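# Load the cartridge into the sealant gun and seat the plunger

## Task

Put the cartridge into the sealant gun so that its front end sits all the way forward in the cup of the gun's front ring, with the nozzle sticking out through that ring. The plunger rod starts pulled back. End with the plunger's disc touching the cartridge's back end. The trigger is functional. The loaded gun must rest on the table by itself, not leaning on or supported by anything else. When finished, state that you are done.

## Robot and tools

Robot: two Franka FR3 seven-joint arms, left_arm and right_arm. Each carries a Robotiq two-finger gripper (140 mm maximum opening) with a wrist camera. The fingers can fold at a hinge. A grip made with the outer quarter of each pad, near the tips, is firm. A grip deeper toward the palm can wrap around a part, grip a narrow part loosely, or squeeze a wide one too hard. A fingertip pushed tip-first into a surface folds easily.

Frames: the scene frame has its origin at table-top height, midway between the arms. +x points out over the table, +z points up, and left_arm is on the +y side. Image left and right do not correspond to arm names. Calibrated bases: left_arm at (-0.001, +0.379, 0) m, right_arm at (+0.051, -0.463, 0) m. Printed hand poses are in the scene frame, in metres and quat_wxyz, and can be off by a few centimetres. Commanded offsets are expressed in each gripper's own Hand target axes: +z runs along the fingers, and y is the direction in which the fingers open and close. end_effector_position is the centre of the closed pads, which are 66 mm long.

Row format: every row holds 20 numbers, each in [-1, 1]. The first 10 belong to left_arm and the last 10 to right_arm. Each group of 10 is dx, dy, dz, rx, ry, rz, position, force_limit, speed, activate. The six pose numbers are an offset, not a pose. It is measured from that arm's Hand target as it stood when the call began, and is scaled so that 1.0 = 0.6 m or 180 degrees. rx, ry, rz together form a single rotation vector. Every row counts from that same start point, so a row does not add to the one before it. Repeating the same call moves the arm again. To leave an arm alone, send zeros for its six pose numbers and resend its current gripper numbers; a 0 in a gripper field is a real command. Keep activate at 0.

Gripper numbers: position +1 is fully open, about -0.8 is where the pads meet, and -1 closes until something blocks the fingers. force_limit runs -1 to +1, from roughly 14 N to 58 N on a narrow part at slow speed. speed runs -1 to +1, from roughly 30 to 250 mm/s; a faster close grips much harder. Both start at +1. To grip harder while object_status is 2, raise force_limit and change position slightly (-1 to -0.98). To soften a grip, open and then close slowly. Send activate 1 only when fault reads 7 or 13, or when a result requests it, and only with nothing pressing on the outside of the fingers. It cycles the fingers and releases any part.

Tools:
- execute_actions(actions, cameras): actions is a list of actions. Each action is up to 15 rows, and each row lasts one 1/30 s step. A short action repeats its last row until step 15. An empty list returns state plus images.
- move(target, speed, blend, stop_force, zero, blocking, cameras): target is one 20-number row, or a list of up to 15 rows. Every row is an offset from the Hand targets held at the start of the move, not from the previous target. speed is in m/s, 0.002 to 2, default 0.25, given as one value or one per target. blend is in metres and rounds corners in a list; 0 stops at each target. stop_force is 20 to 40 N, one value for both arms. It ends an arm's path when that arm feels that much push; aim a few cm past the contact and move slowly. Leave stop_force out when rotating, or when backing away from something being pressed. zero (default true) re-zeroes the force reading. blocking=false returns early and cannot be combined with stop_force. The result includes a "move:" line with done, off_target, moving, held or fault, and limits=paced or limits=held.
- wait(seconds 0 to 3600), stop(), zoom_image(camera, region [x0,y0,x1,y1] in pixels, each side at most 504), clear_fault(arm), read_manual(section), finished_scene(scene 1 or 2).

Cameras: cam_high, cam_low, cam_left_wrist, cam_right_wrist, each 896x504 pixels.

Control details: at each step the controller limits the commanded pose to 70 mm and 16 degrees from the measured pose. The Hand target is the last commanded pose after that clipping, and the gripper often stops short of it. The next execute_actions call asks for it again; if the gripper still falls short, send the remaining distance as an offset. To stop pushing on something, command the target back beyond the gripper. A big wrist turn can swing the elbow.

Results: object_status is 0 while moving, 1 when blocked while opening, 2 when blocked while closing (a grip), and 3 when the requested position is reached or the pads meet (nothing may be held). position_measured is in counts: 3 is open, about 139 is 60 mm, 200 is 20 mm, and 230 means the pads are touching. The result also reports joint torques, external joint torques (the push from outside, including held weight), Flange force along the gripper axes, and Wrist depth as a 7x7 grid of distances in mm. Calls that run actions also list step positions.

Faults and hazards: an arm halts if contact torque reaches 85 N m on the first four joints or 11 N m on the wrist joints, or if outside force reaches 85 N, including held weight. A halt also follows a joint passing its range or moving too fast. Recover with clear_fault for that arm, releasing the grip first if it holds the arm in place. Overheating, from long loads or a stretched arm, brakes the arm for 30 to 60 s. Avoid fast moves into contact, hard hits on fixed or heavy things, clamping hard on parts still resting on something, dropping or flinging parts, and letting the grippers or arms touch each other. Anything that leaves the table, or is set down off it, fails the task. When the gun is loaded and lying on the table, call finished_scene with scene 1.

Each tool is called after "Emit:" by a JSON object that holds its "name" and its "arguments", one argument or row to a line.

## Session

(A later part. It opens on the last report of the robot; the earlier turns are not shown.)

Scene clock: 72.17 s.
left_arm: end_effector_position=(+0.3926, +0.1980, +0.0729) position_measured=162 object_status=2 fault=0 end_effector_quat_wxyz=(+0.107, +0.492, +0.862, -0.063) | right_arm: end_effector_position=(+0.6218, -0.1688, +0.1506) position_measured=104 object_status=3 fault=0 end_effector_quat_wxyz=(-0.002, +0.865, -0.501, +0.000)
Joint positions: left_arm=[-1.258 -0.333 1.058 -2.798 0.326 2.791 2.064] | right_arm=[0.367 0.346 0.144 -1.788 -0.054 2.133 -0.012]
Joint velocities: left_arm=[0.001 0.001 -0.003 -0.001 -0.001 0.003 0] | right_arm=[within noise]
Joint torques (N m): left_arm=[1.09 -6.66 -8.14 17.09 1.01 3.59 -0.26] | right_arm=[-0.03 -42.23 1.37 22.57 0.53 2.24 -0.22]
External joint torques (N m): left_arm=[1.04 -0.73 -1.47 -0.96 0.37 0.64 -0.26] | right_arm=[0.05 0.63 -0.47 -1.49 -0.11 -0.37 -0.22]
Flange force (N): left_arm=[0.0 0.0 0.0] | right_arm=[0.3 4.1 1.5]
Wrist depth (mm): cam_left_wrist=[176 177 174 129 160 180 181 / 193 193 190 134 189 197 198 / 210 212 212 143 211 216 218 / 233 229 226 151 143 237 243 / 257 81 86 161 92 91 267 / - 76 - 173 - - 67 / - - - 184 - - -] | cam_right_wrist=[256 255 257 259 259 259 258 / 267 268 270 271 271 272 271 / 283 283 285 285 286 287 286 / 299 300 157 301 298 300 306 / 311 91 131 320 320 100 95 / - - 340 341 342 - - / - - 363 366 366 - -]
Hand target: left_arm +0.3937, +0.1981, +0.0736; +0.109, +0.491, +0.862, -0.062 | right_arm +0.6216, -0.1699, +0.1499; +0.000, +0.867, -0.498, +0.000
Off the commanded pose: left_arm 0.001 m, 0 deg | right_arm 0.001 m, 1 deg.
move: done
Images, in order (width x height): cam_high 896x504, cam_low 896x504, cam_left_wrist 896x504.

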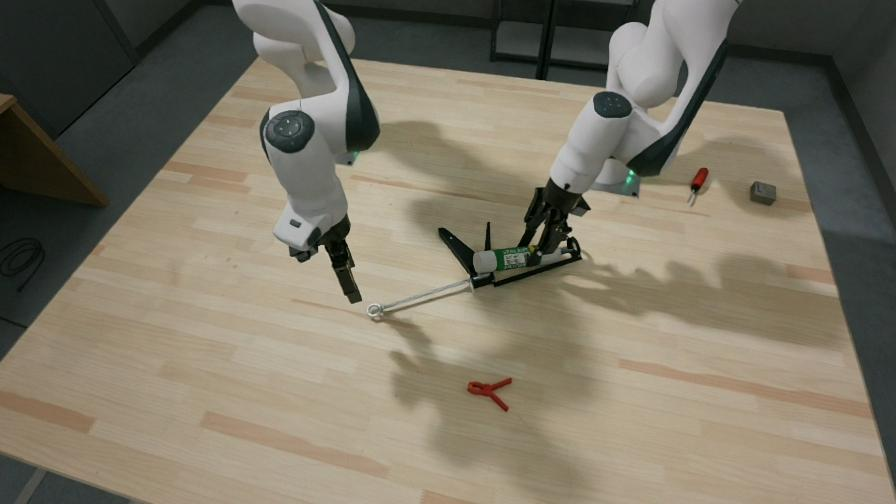

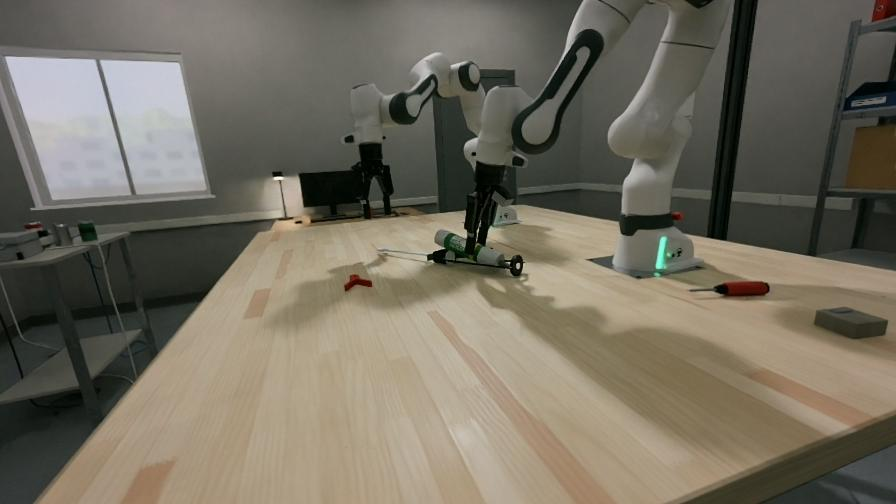

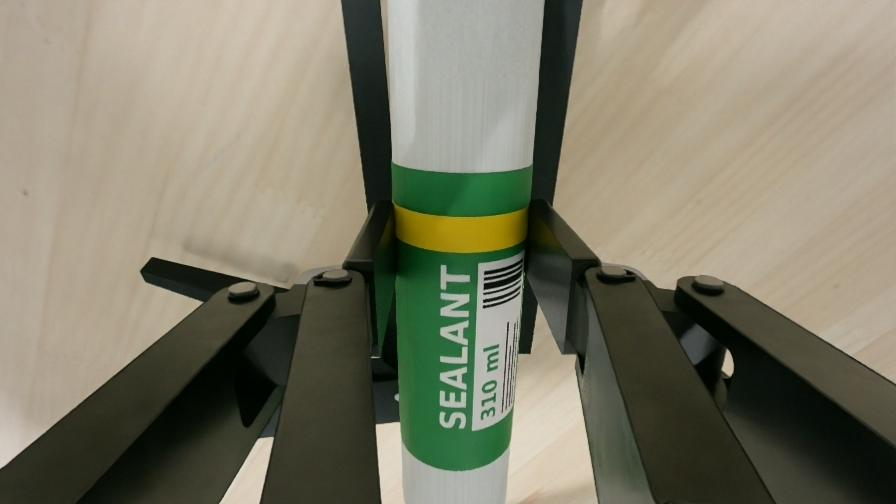

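Emit:
{"name": "move", "arguments": {
  "target": [
    [-0.0275, 0, -0.0097, 0, 0, 0, -1, 1, -1, 0, -0.2701, 0.2313, -0.1502, 0.03, -0.068, 0.131, -1, 0, 1, 0],
    [-0.0275, 0, -0.0097, 0, 0, 0, -1, 1, -1, 0, -0.6652, 0.3023, -0.1223, 0.0605, -0.1359, 0.2622, -1, 0, 1, 0]
  ],
  "speed": 0.35,
  "blend": [0.04, 0],
  "cameras": ["all"]
}}

Emit:
{"name": "zoom_image", "arguments": {
  "camera": "cam_low",
  "region": [440, 220, 540, 290]
}}

Scene clock: 83.30 s.
left_arm: end_effector_position=(+0.3985, +0.1872, +0.0812) position_measured=162 object_status=2 fault=0 end_effector_quat_wxyz=(+0.107, +0.495, +0.860, -0.062) | right_arm: end_effector_position=(+0.2639, +0.0829, +0.2227) position_measured=236 object_status=3 fault=0 end_effector_quat_wxyz=(+0.182, -0.578, +0.785, +0.133)
Joint positions: left_arm=[-1.28 -0.329 1.045 -2.767 0.311 2.764 2.053] | right_arm=[0.38 -0.272 0.845 -2.447 0.503 2.679 1.127]
Joint velocities: left_arm=[within noise] | right_arm=[0 -0.001 0.001 -0.001 -0.001 -0.001 0.007]
Joint torques (N m): left_arm=[-1.01 -6.85 -8 19.28 0.41 3.57 -0.37] | right_arm=[-0.5 -12.73 -6.01 21.89 0.44 2.9 0.45]
External joint torques (N m): left_arm=[-1 -0.52 -1.23 0.75 -0.24 0.63 -0.37] | right_arm=[-0.59 0.46 -0.18 -1.44 0.05 -0.35 0.46]
Flange force (N): left_arm=[-3.5 -2.2 0.0] | right_arm=[1.1 0.4 1.4]
Wrist depth (mm): cam_left_wrist=[184 184 183 128 164 188 189 / 200 201 202 135 197 205 206 / 220 221 221 143 220 226 228 / 243 235 230 151 143 247 254 / 267 81 86 161 92 91 279 / - 76 - 173 - - 67 / - - - 183 - - -] | cam_right_wrist=[299 288 301 301 302 301 301 / 334 319 321 338 338 337 338 / 368 305 372 382 384 384 380 / 444 440 329 129 443 428 371 / 521 500 - 90 90 487 353 / 640 - - - - - 324 / - - - - - - -]
Hand target: left_arm +0.4011, +0.1856, +0.0834; +0.109, +0.491, +0.862, -0.062 | right_arm +0.2637, +0.0831, +0.2236; +0.182, -0.574, +0.787, +0.133
Off the commanded pose: left_arm 0.004 m, 1 deg | right_arm 0.001 m, 0 deg.
move: off_target (left_arm); limits=paced

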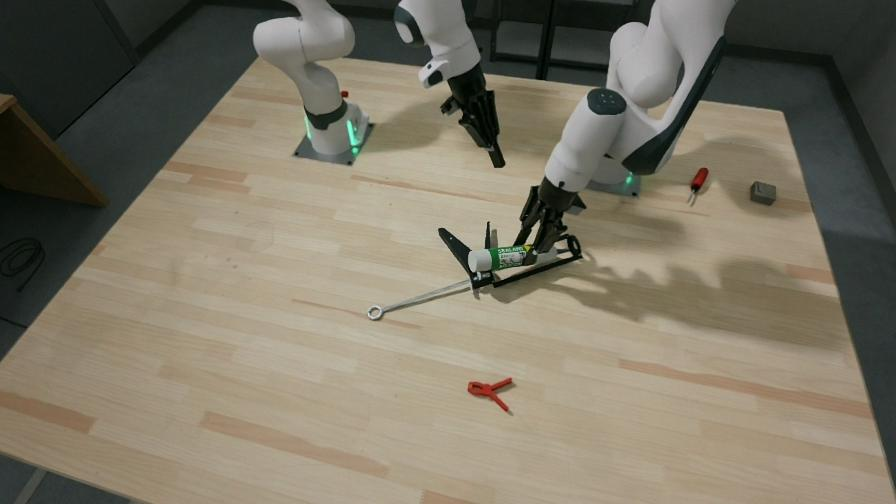

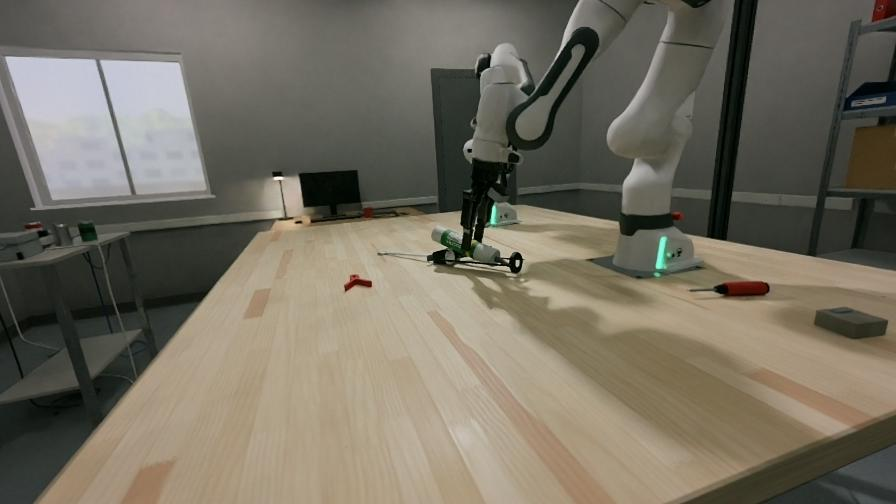

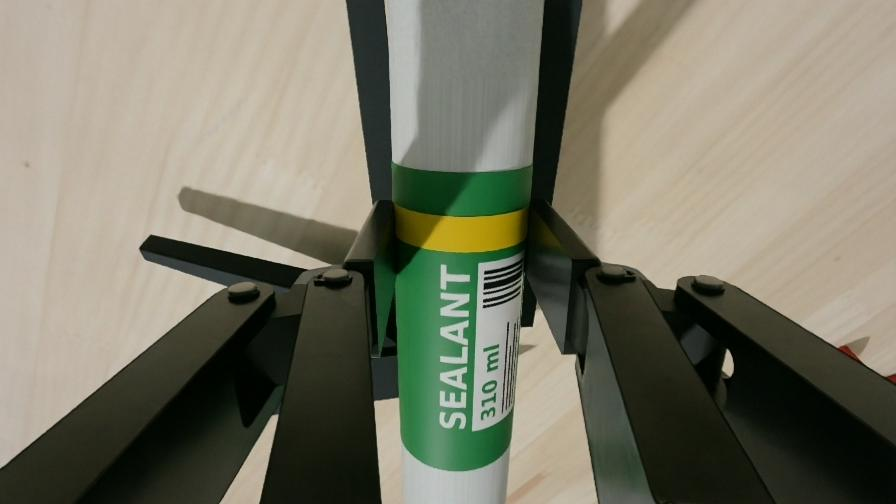

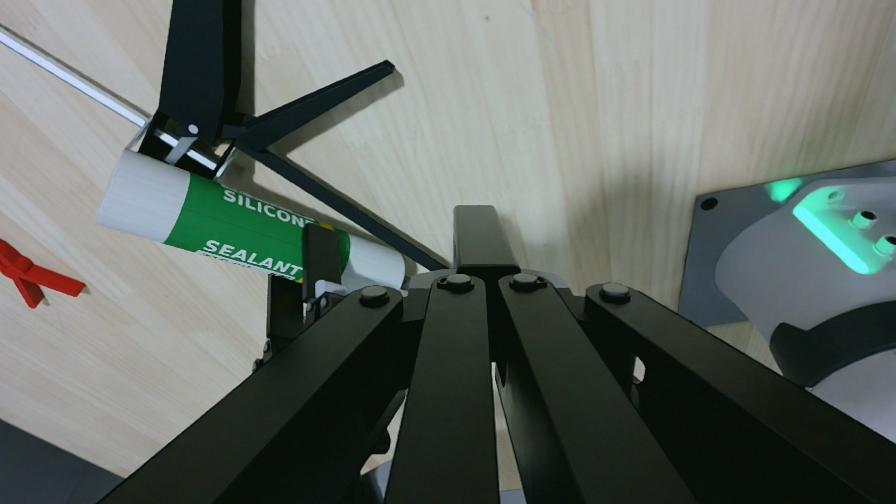

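Scaled by 5.040 from the camera's image (finer frame: 1280x720).

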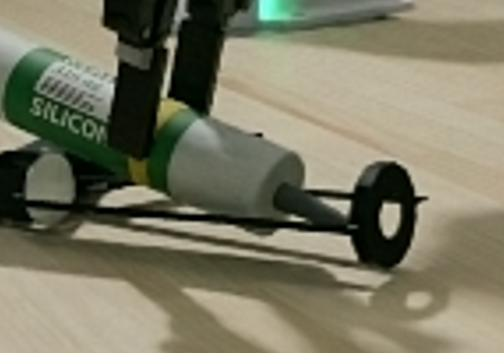

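Emit:
{"name": "move", "arguments": {
  "target": [0, 0, 0, 0, 0, 0, -1, 1, -1, 0, 0.0137, 0.0586, -0.0067, -0.0487, 0, -0.0999, -1, 0, 1, 0],
  "speed": 0.35,
  "cameras": ["cam_right_wrist", "cam_left_wrist"]
}}

Emit:
{"name": "zoom_image", "arguments": {
  "camera": "cam_right_wrist",
  "region": [180, 180, 420, 340]
}}

Emit:
{"name": "zoom_image", "arguments": {
  "camera": "cam_left_wrist",
  "region": [320, 0, 620, 240]
}}

Scene clock: 86.50 s.
left_arm: end_effector_position=(+0.3985, +0.1872, +0.0812) position_measured=162 object_status=2 fault=0 end_effector_quat_wxyz=(+0.107, +0.495, +0.860, -0.062) | right_arm: end_effector_position=(+0.2284, +0.0861, +0.2258) position_measured=236 object_status=3 fault=0 end_effector_quat_wxyz=(-0.158, +0.700, -0.677, -0.162)
Joint positions: left_arm=[-1.28 -0.329 1.045 -2.767 0.311 2.764 2.053] | right_arm=[0.629 -0.237 0.6 -2.433 0.596 2.593 0.731]
Joint velocities: left_arm=[within noise] | right_arm=[0 0 0 0.002 0.001 0 -0.005]
Joint torques (N m): left_arm=[-1.03 -6.82 -8.01 19.21 0.41 3.57 -0.33] | right_arm=[0.5 -17.07 -4.93 21.36 0.45 2.94 -0.28]
External joint torques (N m): left_arm=[-1.07 -0.44 -1.29 0.66 -0.23 0.62 -0.32] | right_arm=[0.51 1.56 -0.98 -2.38 0.17 -0.07 -0.27]
Flange force (N): left_arm=[-3.6 -2.2 0.5] | right_arm=[6.6 0.0 2.7]
Wrist depth (mm): cam_left_wrist=[184 184 182 128 164 188 190 / 199 201 202 135 197 206 207 / 218 221 221 143 221 226 228 / 243 234 231 151 144 247 254 / 266 81 86 161 92 91 278 / - 76 - 173 - - 67 / - - - 186 - - -] | cam_right_wrist=[281 291 299 307 307 307 305 / 259 333 342 342 344 346 345 / 275 300 387 387 392 392 393 / 447 278 439 143 455 454 454 / 492 240 - 90 90 430 538 / 254 - - - - - 639 / - - - - - - -]
Hand target: left_arm +0.4011, +0.1856, +0.0834; +0.109, +0.491, +0.862, -0.062 | right_arm +0.2274, +0.0851, +0.2236; -0.156, +0.702, -0.675, -0.163
Off the commanded pose: left_arm 0.004 m, 1 deg | right_arm 0.003 m, 0 deg.
move: done
Images, in order (width x height): cam_left_wrist 896x504, cam_right_wrist 896x504.

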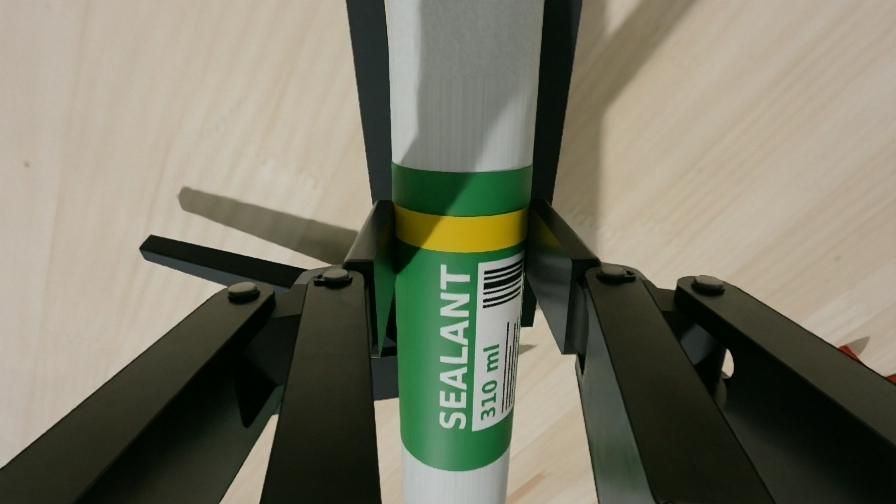

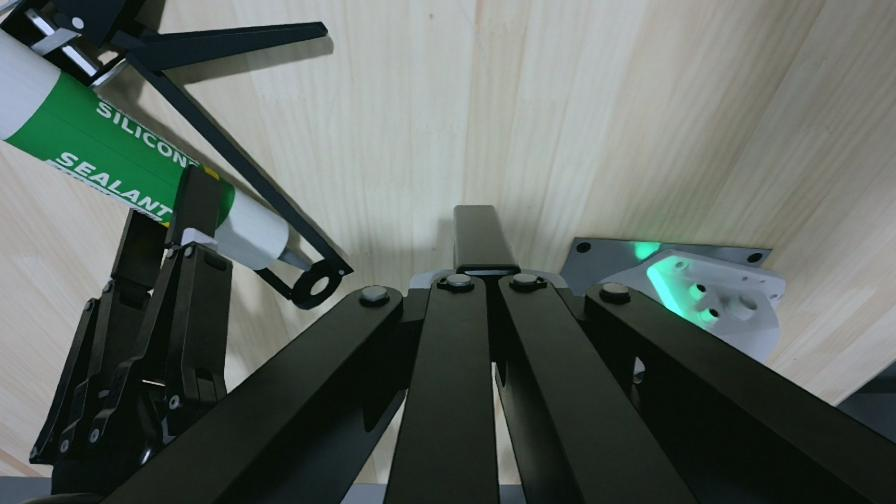

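Scaled by 2.100 from the camera's image (finer frame: 1280x720).

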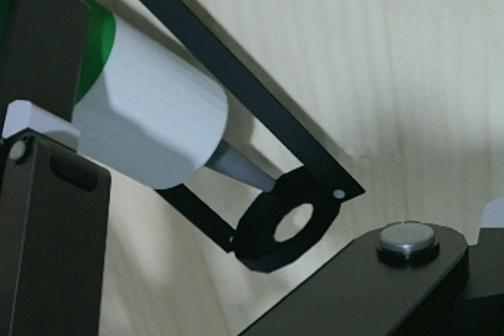

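Scaled by 1.680 from the camera's image (finer frame: 1280x720).

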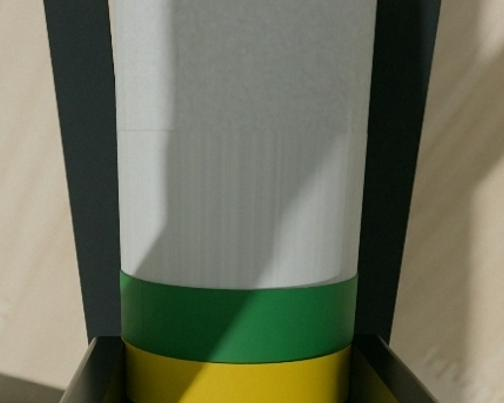

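Emit:
{"name": "move", "arguments": {
  "target": [-0.0057, 0.0050, -0.0226, -0.0027, 0, -0.0108, -1, 1, -1, 0, 0, 0, 0, 0, 0, 0, -1, 0, 1, 0],
  "speed": 0.1,
  "cameras": ["cam_right_wrist", "cam_left_wrist", "cam_low"]
}}

Emit:
{"name": "zoom_image", "arguments": {
  "camera": "cam_right_wrist",
  "region": [220, 200, 380, 320]
}}

Emit:
{"name": "zoom_image", "arguments": {
  "camera": "cam_left_wrist",
  "region": [320, 0, 620, 240]
}}

Emit:
{"name": "zoom_image", "arguments": {
  "camera": "cam_low",
  "region": [440, 220, 540, 290]
}}

Scene clock: 92.47 s.
left_arm: end_effector_position=(+0.4017, +0.1879, +0.0955) position_measured=162 object_status=2 fault=0 end_effector_quat_wxyz=(+0.108, +0.480, +0.868, -0.060) | right_arm: end_effector_position=(+0.2284, +0.0861, +0.2258) position_measured=236 object_status=3 fault=0 end_effector_quat_wxyz=(-0.158, +0.700, -0.677, -0.162)
Joint positions: left_arm=[-1.209 -0.357 0.968 -2.756 0.323 2.721 2.006] | right_arm=[0.631 -0.237 0.598 -2.433 0.596 2.593 0.729]
Joint velocities: left_arm=[-0.001 0 0 0 0 -0.001 -0.005] | right_arm=[within noise]
Joint torques (N m): left_arm=[-0.14 -8.34 -8.68 19.43 0.6 3.6 -0.29] | right_arm=[0.53 -17.14 -4.98 21.4 0.34 2.95 -0.24]
External joint torques (N m): left_arm=[-0.17 -0.99 -1.67 0.18 -0.05 0.63 -0.29] | right_arm=[0.57 1.56 -1 -2.34 0.06 -0.06 -0.22]
Flange force (N): left_arm=[2.4 -6.9 -7.0] | right_arm=[6.1 0.0 2.8]
Wrist depth (mm): cam_left_wrist=[196 197 195 128 195 202 202 / 213 216 216 136 216 221 221 / 234 236 238 143 242 243 245 / 261 261 231 151 144 265 272 / 286 77 86 161 92 91 300 / - 77 - 172 - - 67 / - - - 184 - - -] | cam_right_wrist=[282 290 301 305 305 307 308 / 286 331 342 344 345 342 343 / 260 336 389 391 390 391 391 / 432 273 437 144 455 454 452 / 285 238 - 90 90 431 546 / 245 - - - - - 628 / - - - - - - -]
Hand target: left_arm +0.4037, +0.1872, +0.0974; +0.110, +0.476, +0.870, -0.061 | right_arm +0.2274, +0.0851, +0.2236; -0.156, +0.702, -0.675, -0.163
Off the commanded pose: left_arm 0.003 m, 1 deg | right_arm 0.003 m, 0 deg.
move: done
Images, in order (width x height): cam_low 896x504, cam_left_wrist 896x504, cam_right_wrist 896x504.

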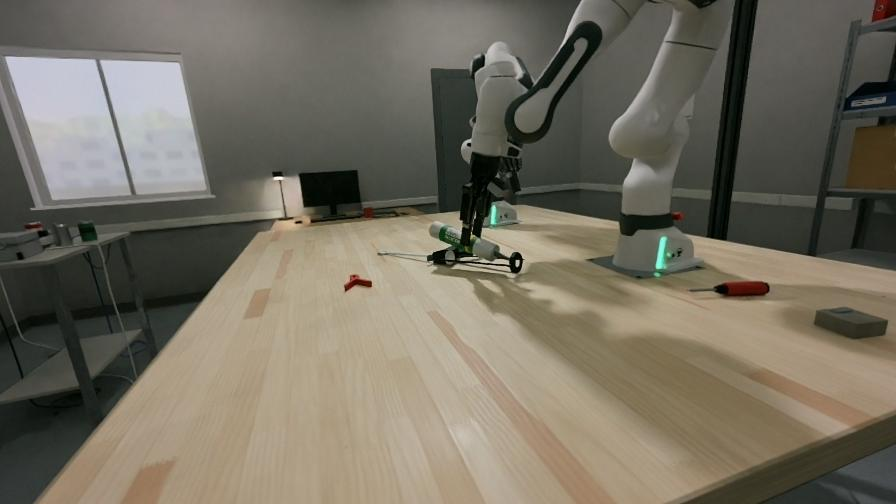

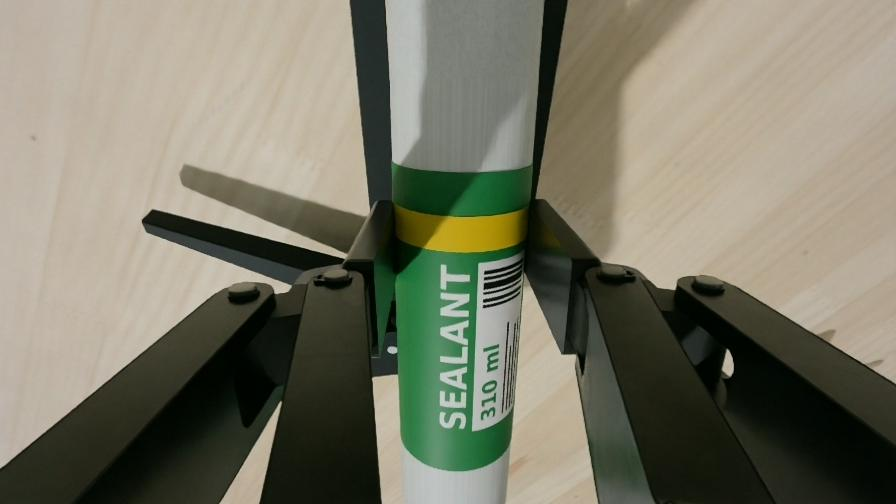

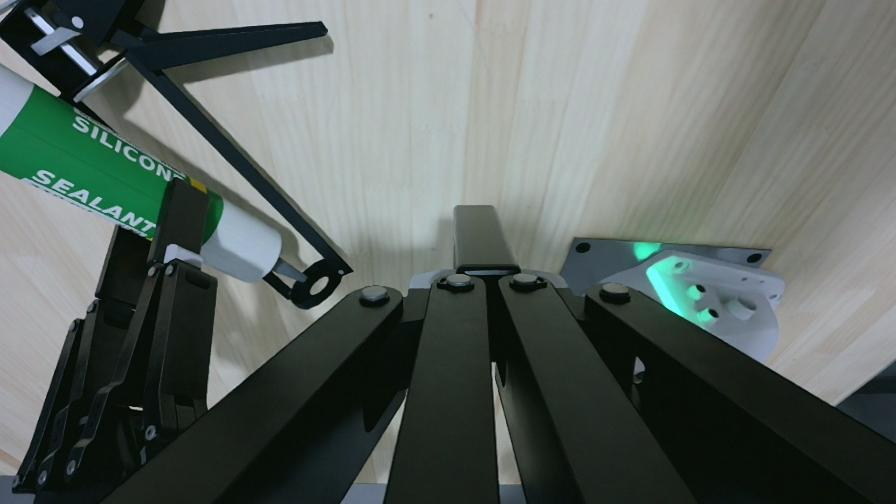

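Scaled by 3.150 from the camera's image (finer frame: 1280x720).

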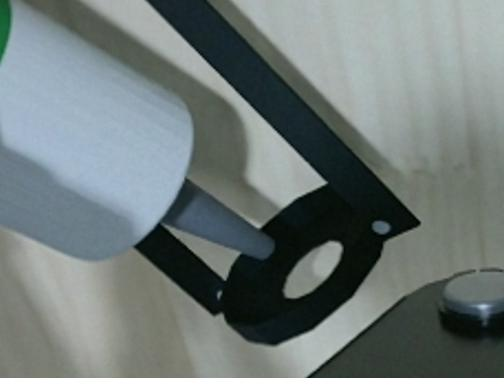

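Scaled by 1.680 from the camera's image (finer frame: 1280x720).

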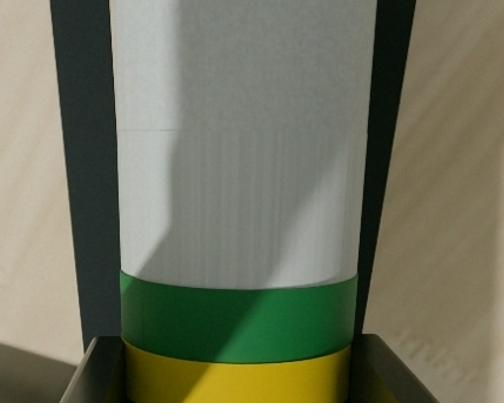

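Scaled by 5.040 from the camera's image (finer frame: 1280x720).

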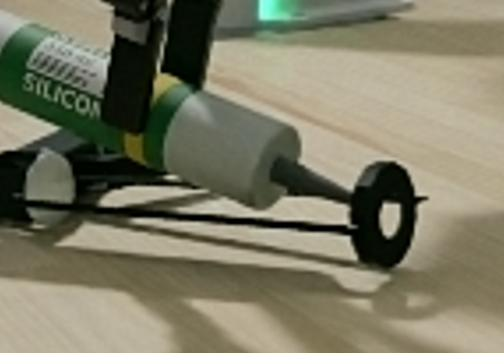

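Emit:
{"name": "move", "arguments": {
  "target": [0.0500, -0.0008, -0.0013, 0, 0, 0, -1, 1, -1, 0, 0, 0, 0, 0, 0, 0, -1, 0, 1, 0],
  "speed": 0.06,
  "cameras": ["cam_right_wrist", "cam_left_wrist", "cam_low"]
}}

Emit:
{"name": "zoom_image", "arguments": {
  "camera": "cam_right_wrist",
  "region": [220, 200, 380, 320]
}}

Emit:
{"name": "zoom_image", "arguments": {
  "camera": "cam_low",
  "region": [440, 220, 540, 290]
}}

Emit:
{"name": "zoom_image", "arguments": {
  "camera": "cam_left_wrist",
  "region": [320, 0, 620, 240]
}}

Scene clock: 94.37 s.
left_arm: end_effector_position=(+0.3848, +0.2131, +0.0881) position_measured=162 object_status=2 fault=0 end_effector_quat_wxyz=(+0.105, +0.475, +0.872, -0.061) | right_arm: end_effector_position=(+0.2283, +0.0861, +0.2258) position_measured=236 object_status=3 fault=0 end_effector_quat_wxyz=(-0.158, +0.700, -0.677, -0.163)
Joint positions: left_arm=[-1.1 -0.41 0.935 -2.824 0.382 2.721 2.004] | right_arm=[0.632 -0.237 0.598 -2.433 0.596 2.593 0.729]
Joint torques (N m): left_arm=[-0.04 -8.65 -8.68 18.45 1 4.03 -0.1] | right_arm=[0.51 -17.18 -4.94 21.37 0.33 2.95 -0.2]
External joint torques (N m): left_arm=[-0.02 -2.01 -1.3 -0.2 0.35 1.08 -0.09] | right_arm=[0.49 1.6 -1.02 -2.48 0.06 -0.07 -0.19]
Flange force (N): left_arm=[5.7 -7.8 -8.3] | right_arm=[6.3 0.0 2.9]
Wrist depth (mm): cam_left_wrist=[191 191 189 128 188 195 195 / 207 208 205 134 204 211 212 / 228 229 229 143 229 234 235 / 252 248 244 151 144 254 261 / 277 77 86 161 92 91 285 / - 76 - 173 - - 67 / - - - 184 - - -] | cam_right_wrist=[280 290 300 307 306 307 306 / 315 333 340 342 344 344 344 / 264 335 387 390 392 392 393 / 448 310 423 144 453 452 456 / 529 288 - 90 90 432 545 / 650 - - - - - 611 / - - - - - - -]
Hand target: left_arm +0.3875, +0.2115, +0.0906; +0.110, +0.476, +0.870, -0.061 | right_arm +0.2274, +0.0851, +0.2236; -0.156, +0.702, -0.675, -0.163
Off the commanded pose: left_arm 0.004 m, 1 deg | right_arm 0.003 m, 0 deg.
move: off_target (left_arm)
Images, in order (width x height): cam_low 896x504, cam_left_wrist 896x504, cam_right_wrist 896x504.

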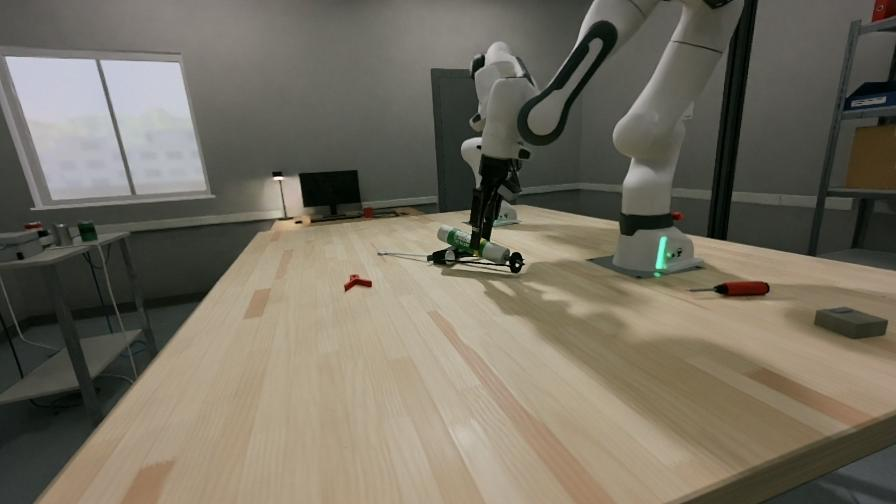

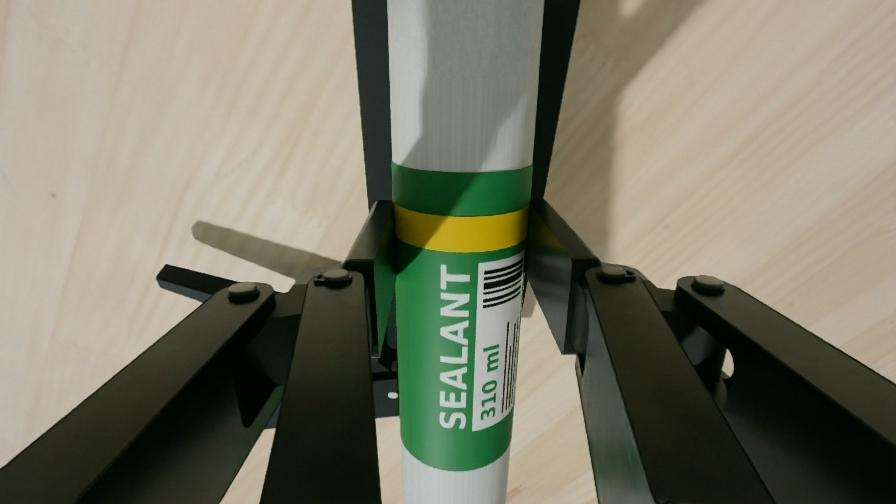

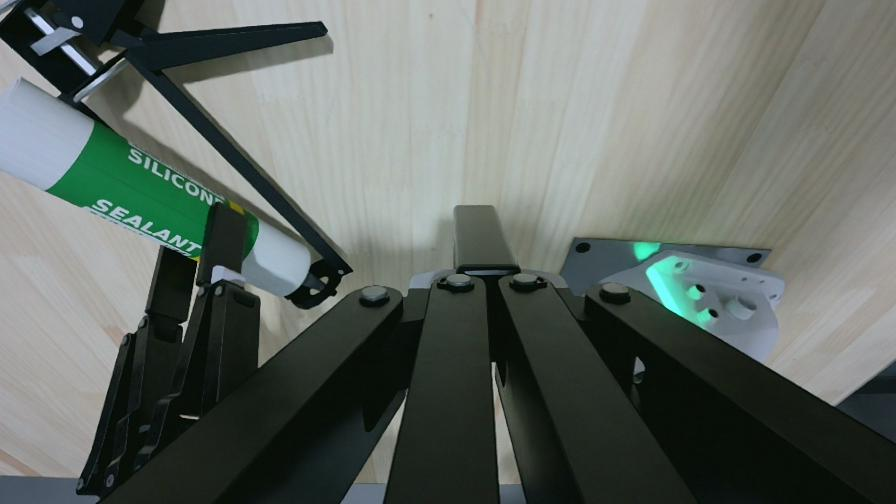

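Scaled by 3.150 from the camera's image (finer frame: 1280x720).

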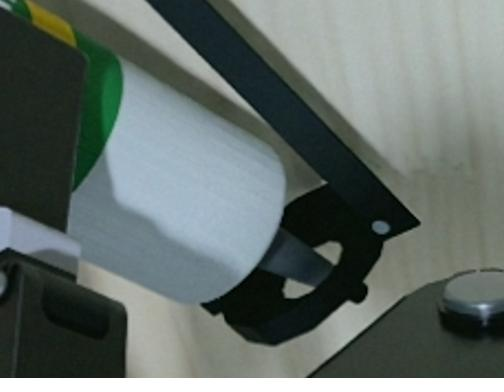

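Scaled by 5.040 from the camera's image (finer frame: 1280x720).

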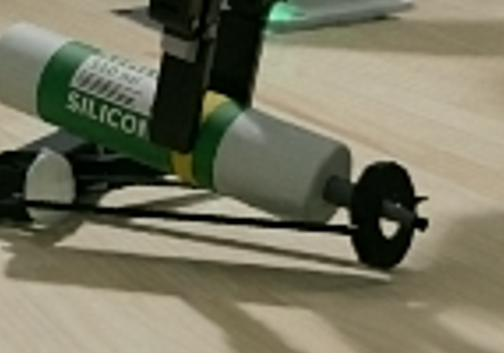

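Scaled by 1.680 from the camera's image (finer frame: 1280x720).

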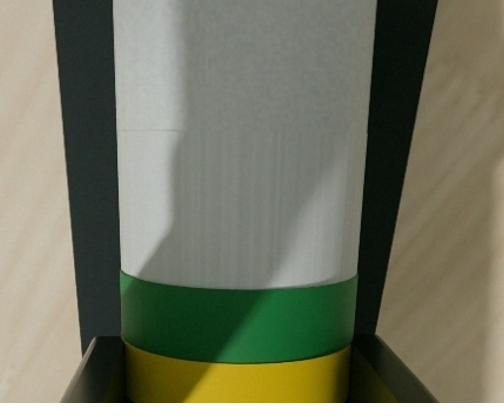

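Emit:
{"name": "move", "arguments": {
  "target": [
    [0.0384, 0.0015, 0.0025, 0.0007, 0, 0.0027, -1, 1, -1, 0, 0, 0, 0, 0, 0, 0, -1, 0, 1, 0],
    [0.0469, 0.0015, 0.0319, 0.0007, 0.0556, 0.0027, -1, 1, -1, 0, 0, 0, 0, 0, 0, 0, -1, 0, 1, 0]
  ],
  "speed": 0.05,
  "blend": [0.003, 0],
  "cameras": ["cam_right_wrist", "cam_left_wrist", "cam_low", "cam_high"]
}}

Emit:
{"name": "zoom_image", "arguments": {
  "camera": "cam_right_wrist",
  "region": [220, 200, 380, 320]
}}

Emit:
{"name": "zoom_image", "arguments": {
  "camera": "cam_low",
  "region": [420, 220, 540, 290]
}}

Emit:
{"name": "zoom_image", "arguments": {
  "camera": "cam_left_wrist",
  "region": [320, 0, 620, 240]
}}

Scene clock: 100.40 s.
left_arm: end_effector_position=(+0.3780, +0.2301, +0.0663) position_measured=162 object_status=2 fault=0 end_effector_quat_wxyz=(+0.038, +0.487, +0.873, -0.019) | right_arm: end_effector_position=(+0.2283, +0.0862, +0.2258) position_measured=236 object_status=3 fault=0 end_effector_quat_wxyz=(-0.158, +0.700, -0.677, -0.163)
Joint positions: left_arm=[-1.15 -0.287 0.923 -2.755 0.353 2.618 1.998] | right_arm=[0.632 -0.237 0.597 -2.433 0.596 2.593 0.729]
Joint torques (N m): left_arm=[-1.03 -7.89 -6.05 17.56 0.27 2.01 -0.34] | right_arm=[0.5 -17.17 -4.91 21.35 0.34 2.94 -0.21]
External joint torques (N m): left_arm=[-1.06 1.47 -0.58 -1.37 -0.25 -0.66 -0.33] | right_arm=[0.41 1.7 -1.06 -2.49 0.07 -0.07 -0.19]
Flange force (N): left_arm=[-4.2 -1.0 5.1] | right_arm=[6.2 -0.2 3.2]
Wrist depth (mm): cam_left_wrist=[178 179 178 135 179 184 185 / 190 190 190 140 191 197 198 / 202 204 203 145 207 210 212 / 218 220 214 152 143 224 230 / 232 81 86 157 92 91 245 / - 76 - 164 - - 67 / - - - 172 - - -] | cam_right_wrist=[279 292 300 306 307 307 305 / 324 333 341 344 343 343 343 / 397 315 380 387 392 392 394 / 444 351 421 423 457 449 455 / 526 301 - 90 90 437 541 / 650 - - - - - 640 / - - - - - - -]
Hand target: left_arm +0.3761, +0.2309, +0.0651; +0.034, +0.483, +0.875, -0.019 | right_arm +0.2274, +0.0851, +0.2236; -0.156, +0.702, -0.675, -0.163
Off the commanded pose: left_arm 0.002 m, 1 deg | right_arm 0.003 m, 0 deg.
move: done

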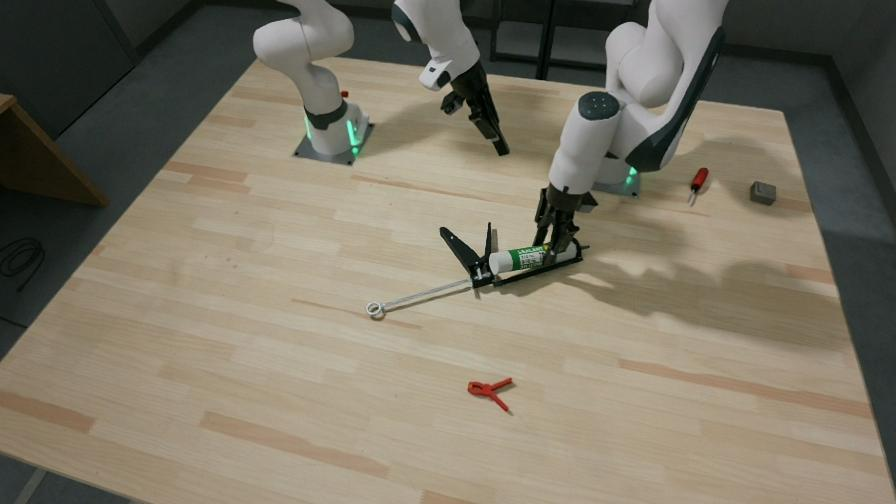

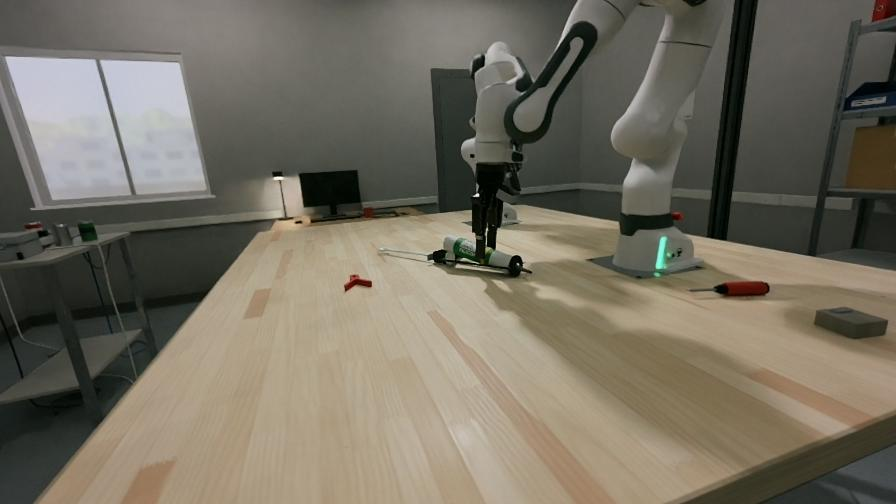

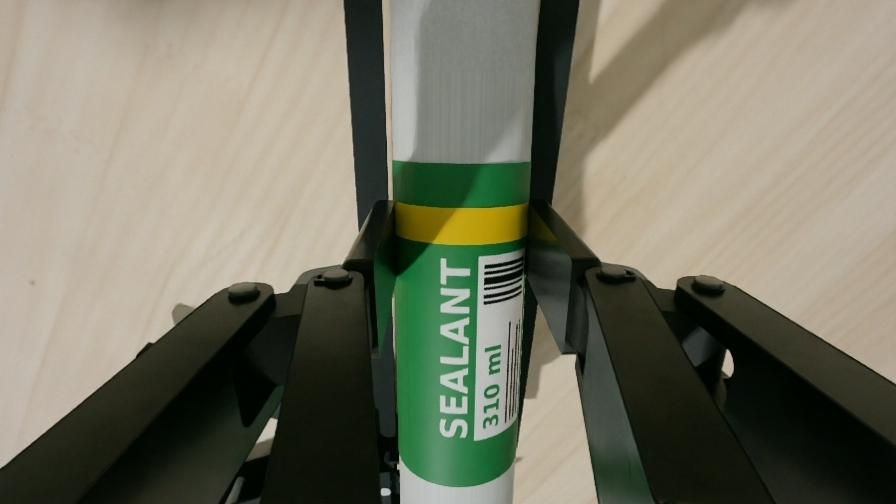

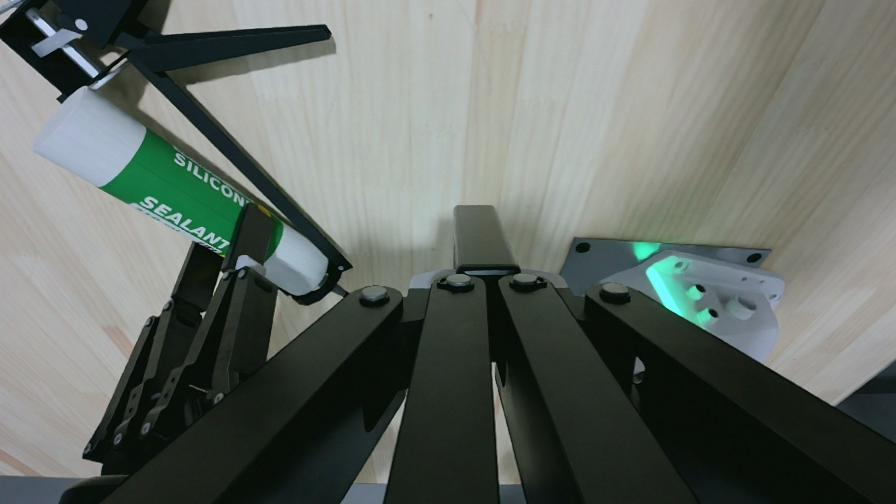

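Scaled by 3.150 from the camera's image (finer frame: 1280x720).

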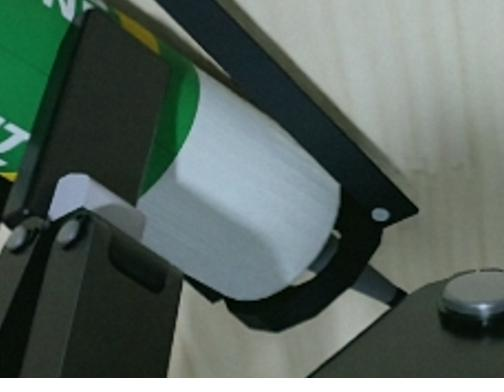

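Scaled by 4.200 from the camera's image (finer frame: 1280x720).

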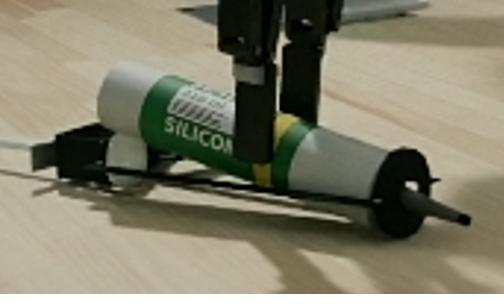

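Scaled by 1.680 from the camera's image (finer frame: 1280x720).

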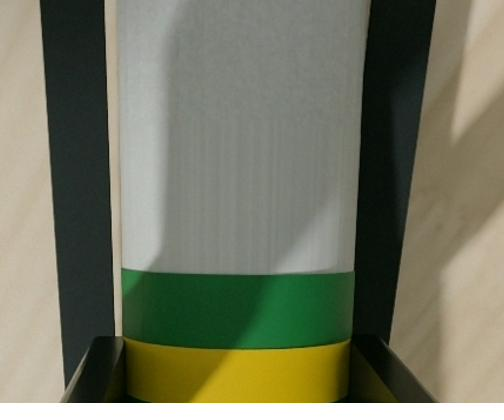

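Emit:
{"name": "zoom_image", "arguments": {
  "camera": "cam_right_wrist",
  "region": [280, 220, 360, 310]
}}

Emit:
{"name": "zoom_image", "arguments": {
  "camera": "cam_right_wrist",
  "region": [10, 50, 190, 200]
}}

Emit:
{"name": "zoom_image", "arguments": {
  "camera": "cam_high",
  "region": [450, 220, 610, 300]
}}

Scaled by 5.600 from the camera's image (finer frame: 1280x720).

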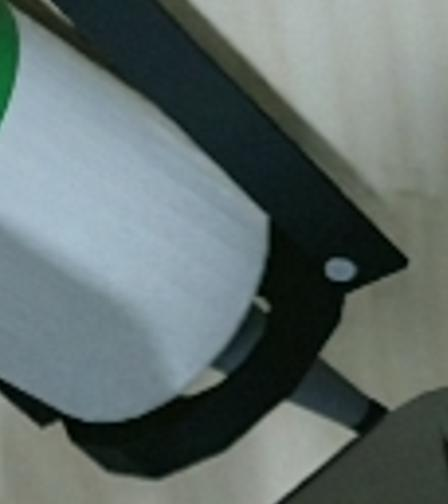

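Scaled by 2.800 from the camera's image (finer frame: 1280x720).

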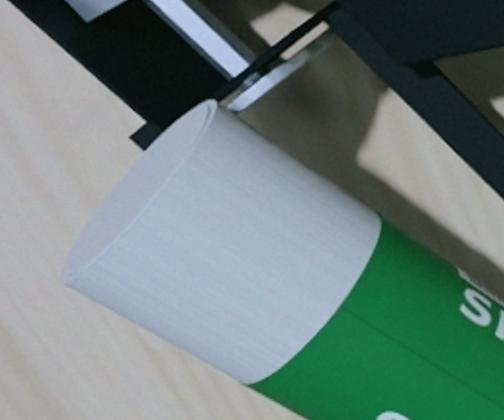

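Scaled by 3.150 from the camera's image (finer frame: 1280x720).

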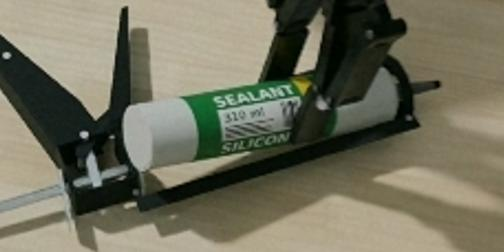

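Emit:
{"name": "zoom_image", "arguments": {
  "camera": "cam_high",
  "region": [460, 240, 530, 300]
}}

Emit:
{"name": "zoom_image", "arguments": {
  "camera": "cam_low",
  "region": [420, 225, 480, 275]
}}

Scaled by 7.200 from the camera's image (finer frame: 1280x720).

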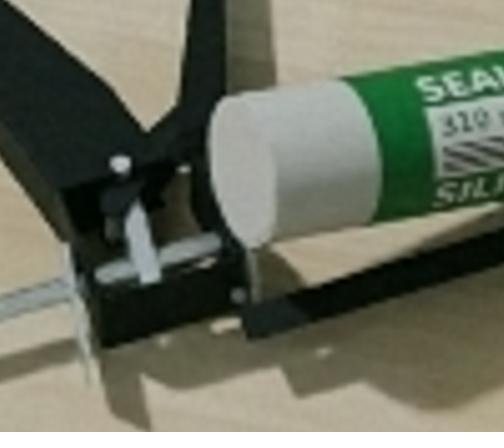

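Scaled by 8.400 from the camera's image (finer frame: 1280x720).

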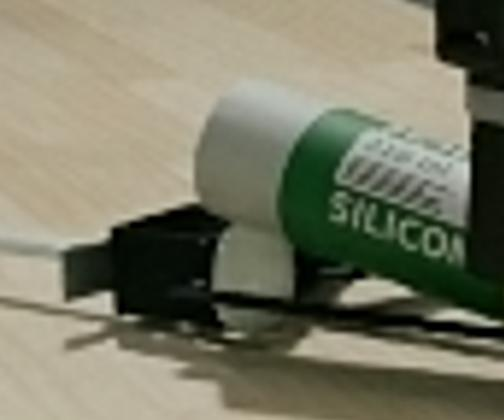

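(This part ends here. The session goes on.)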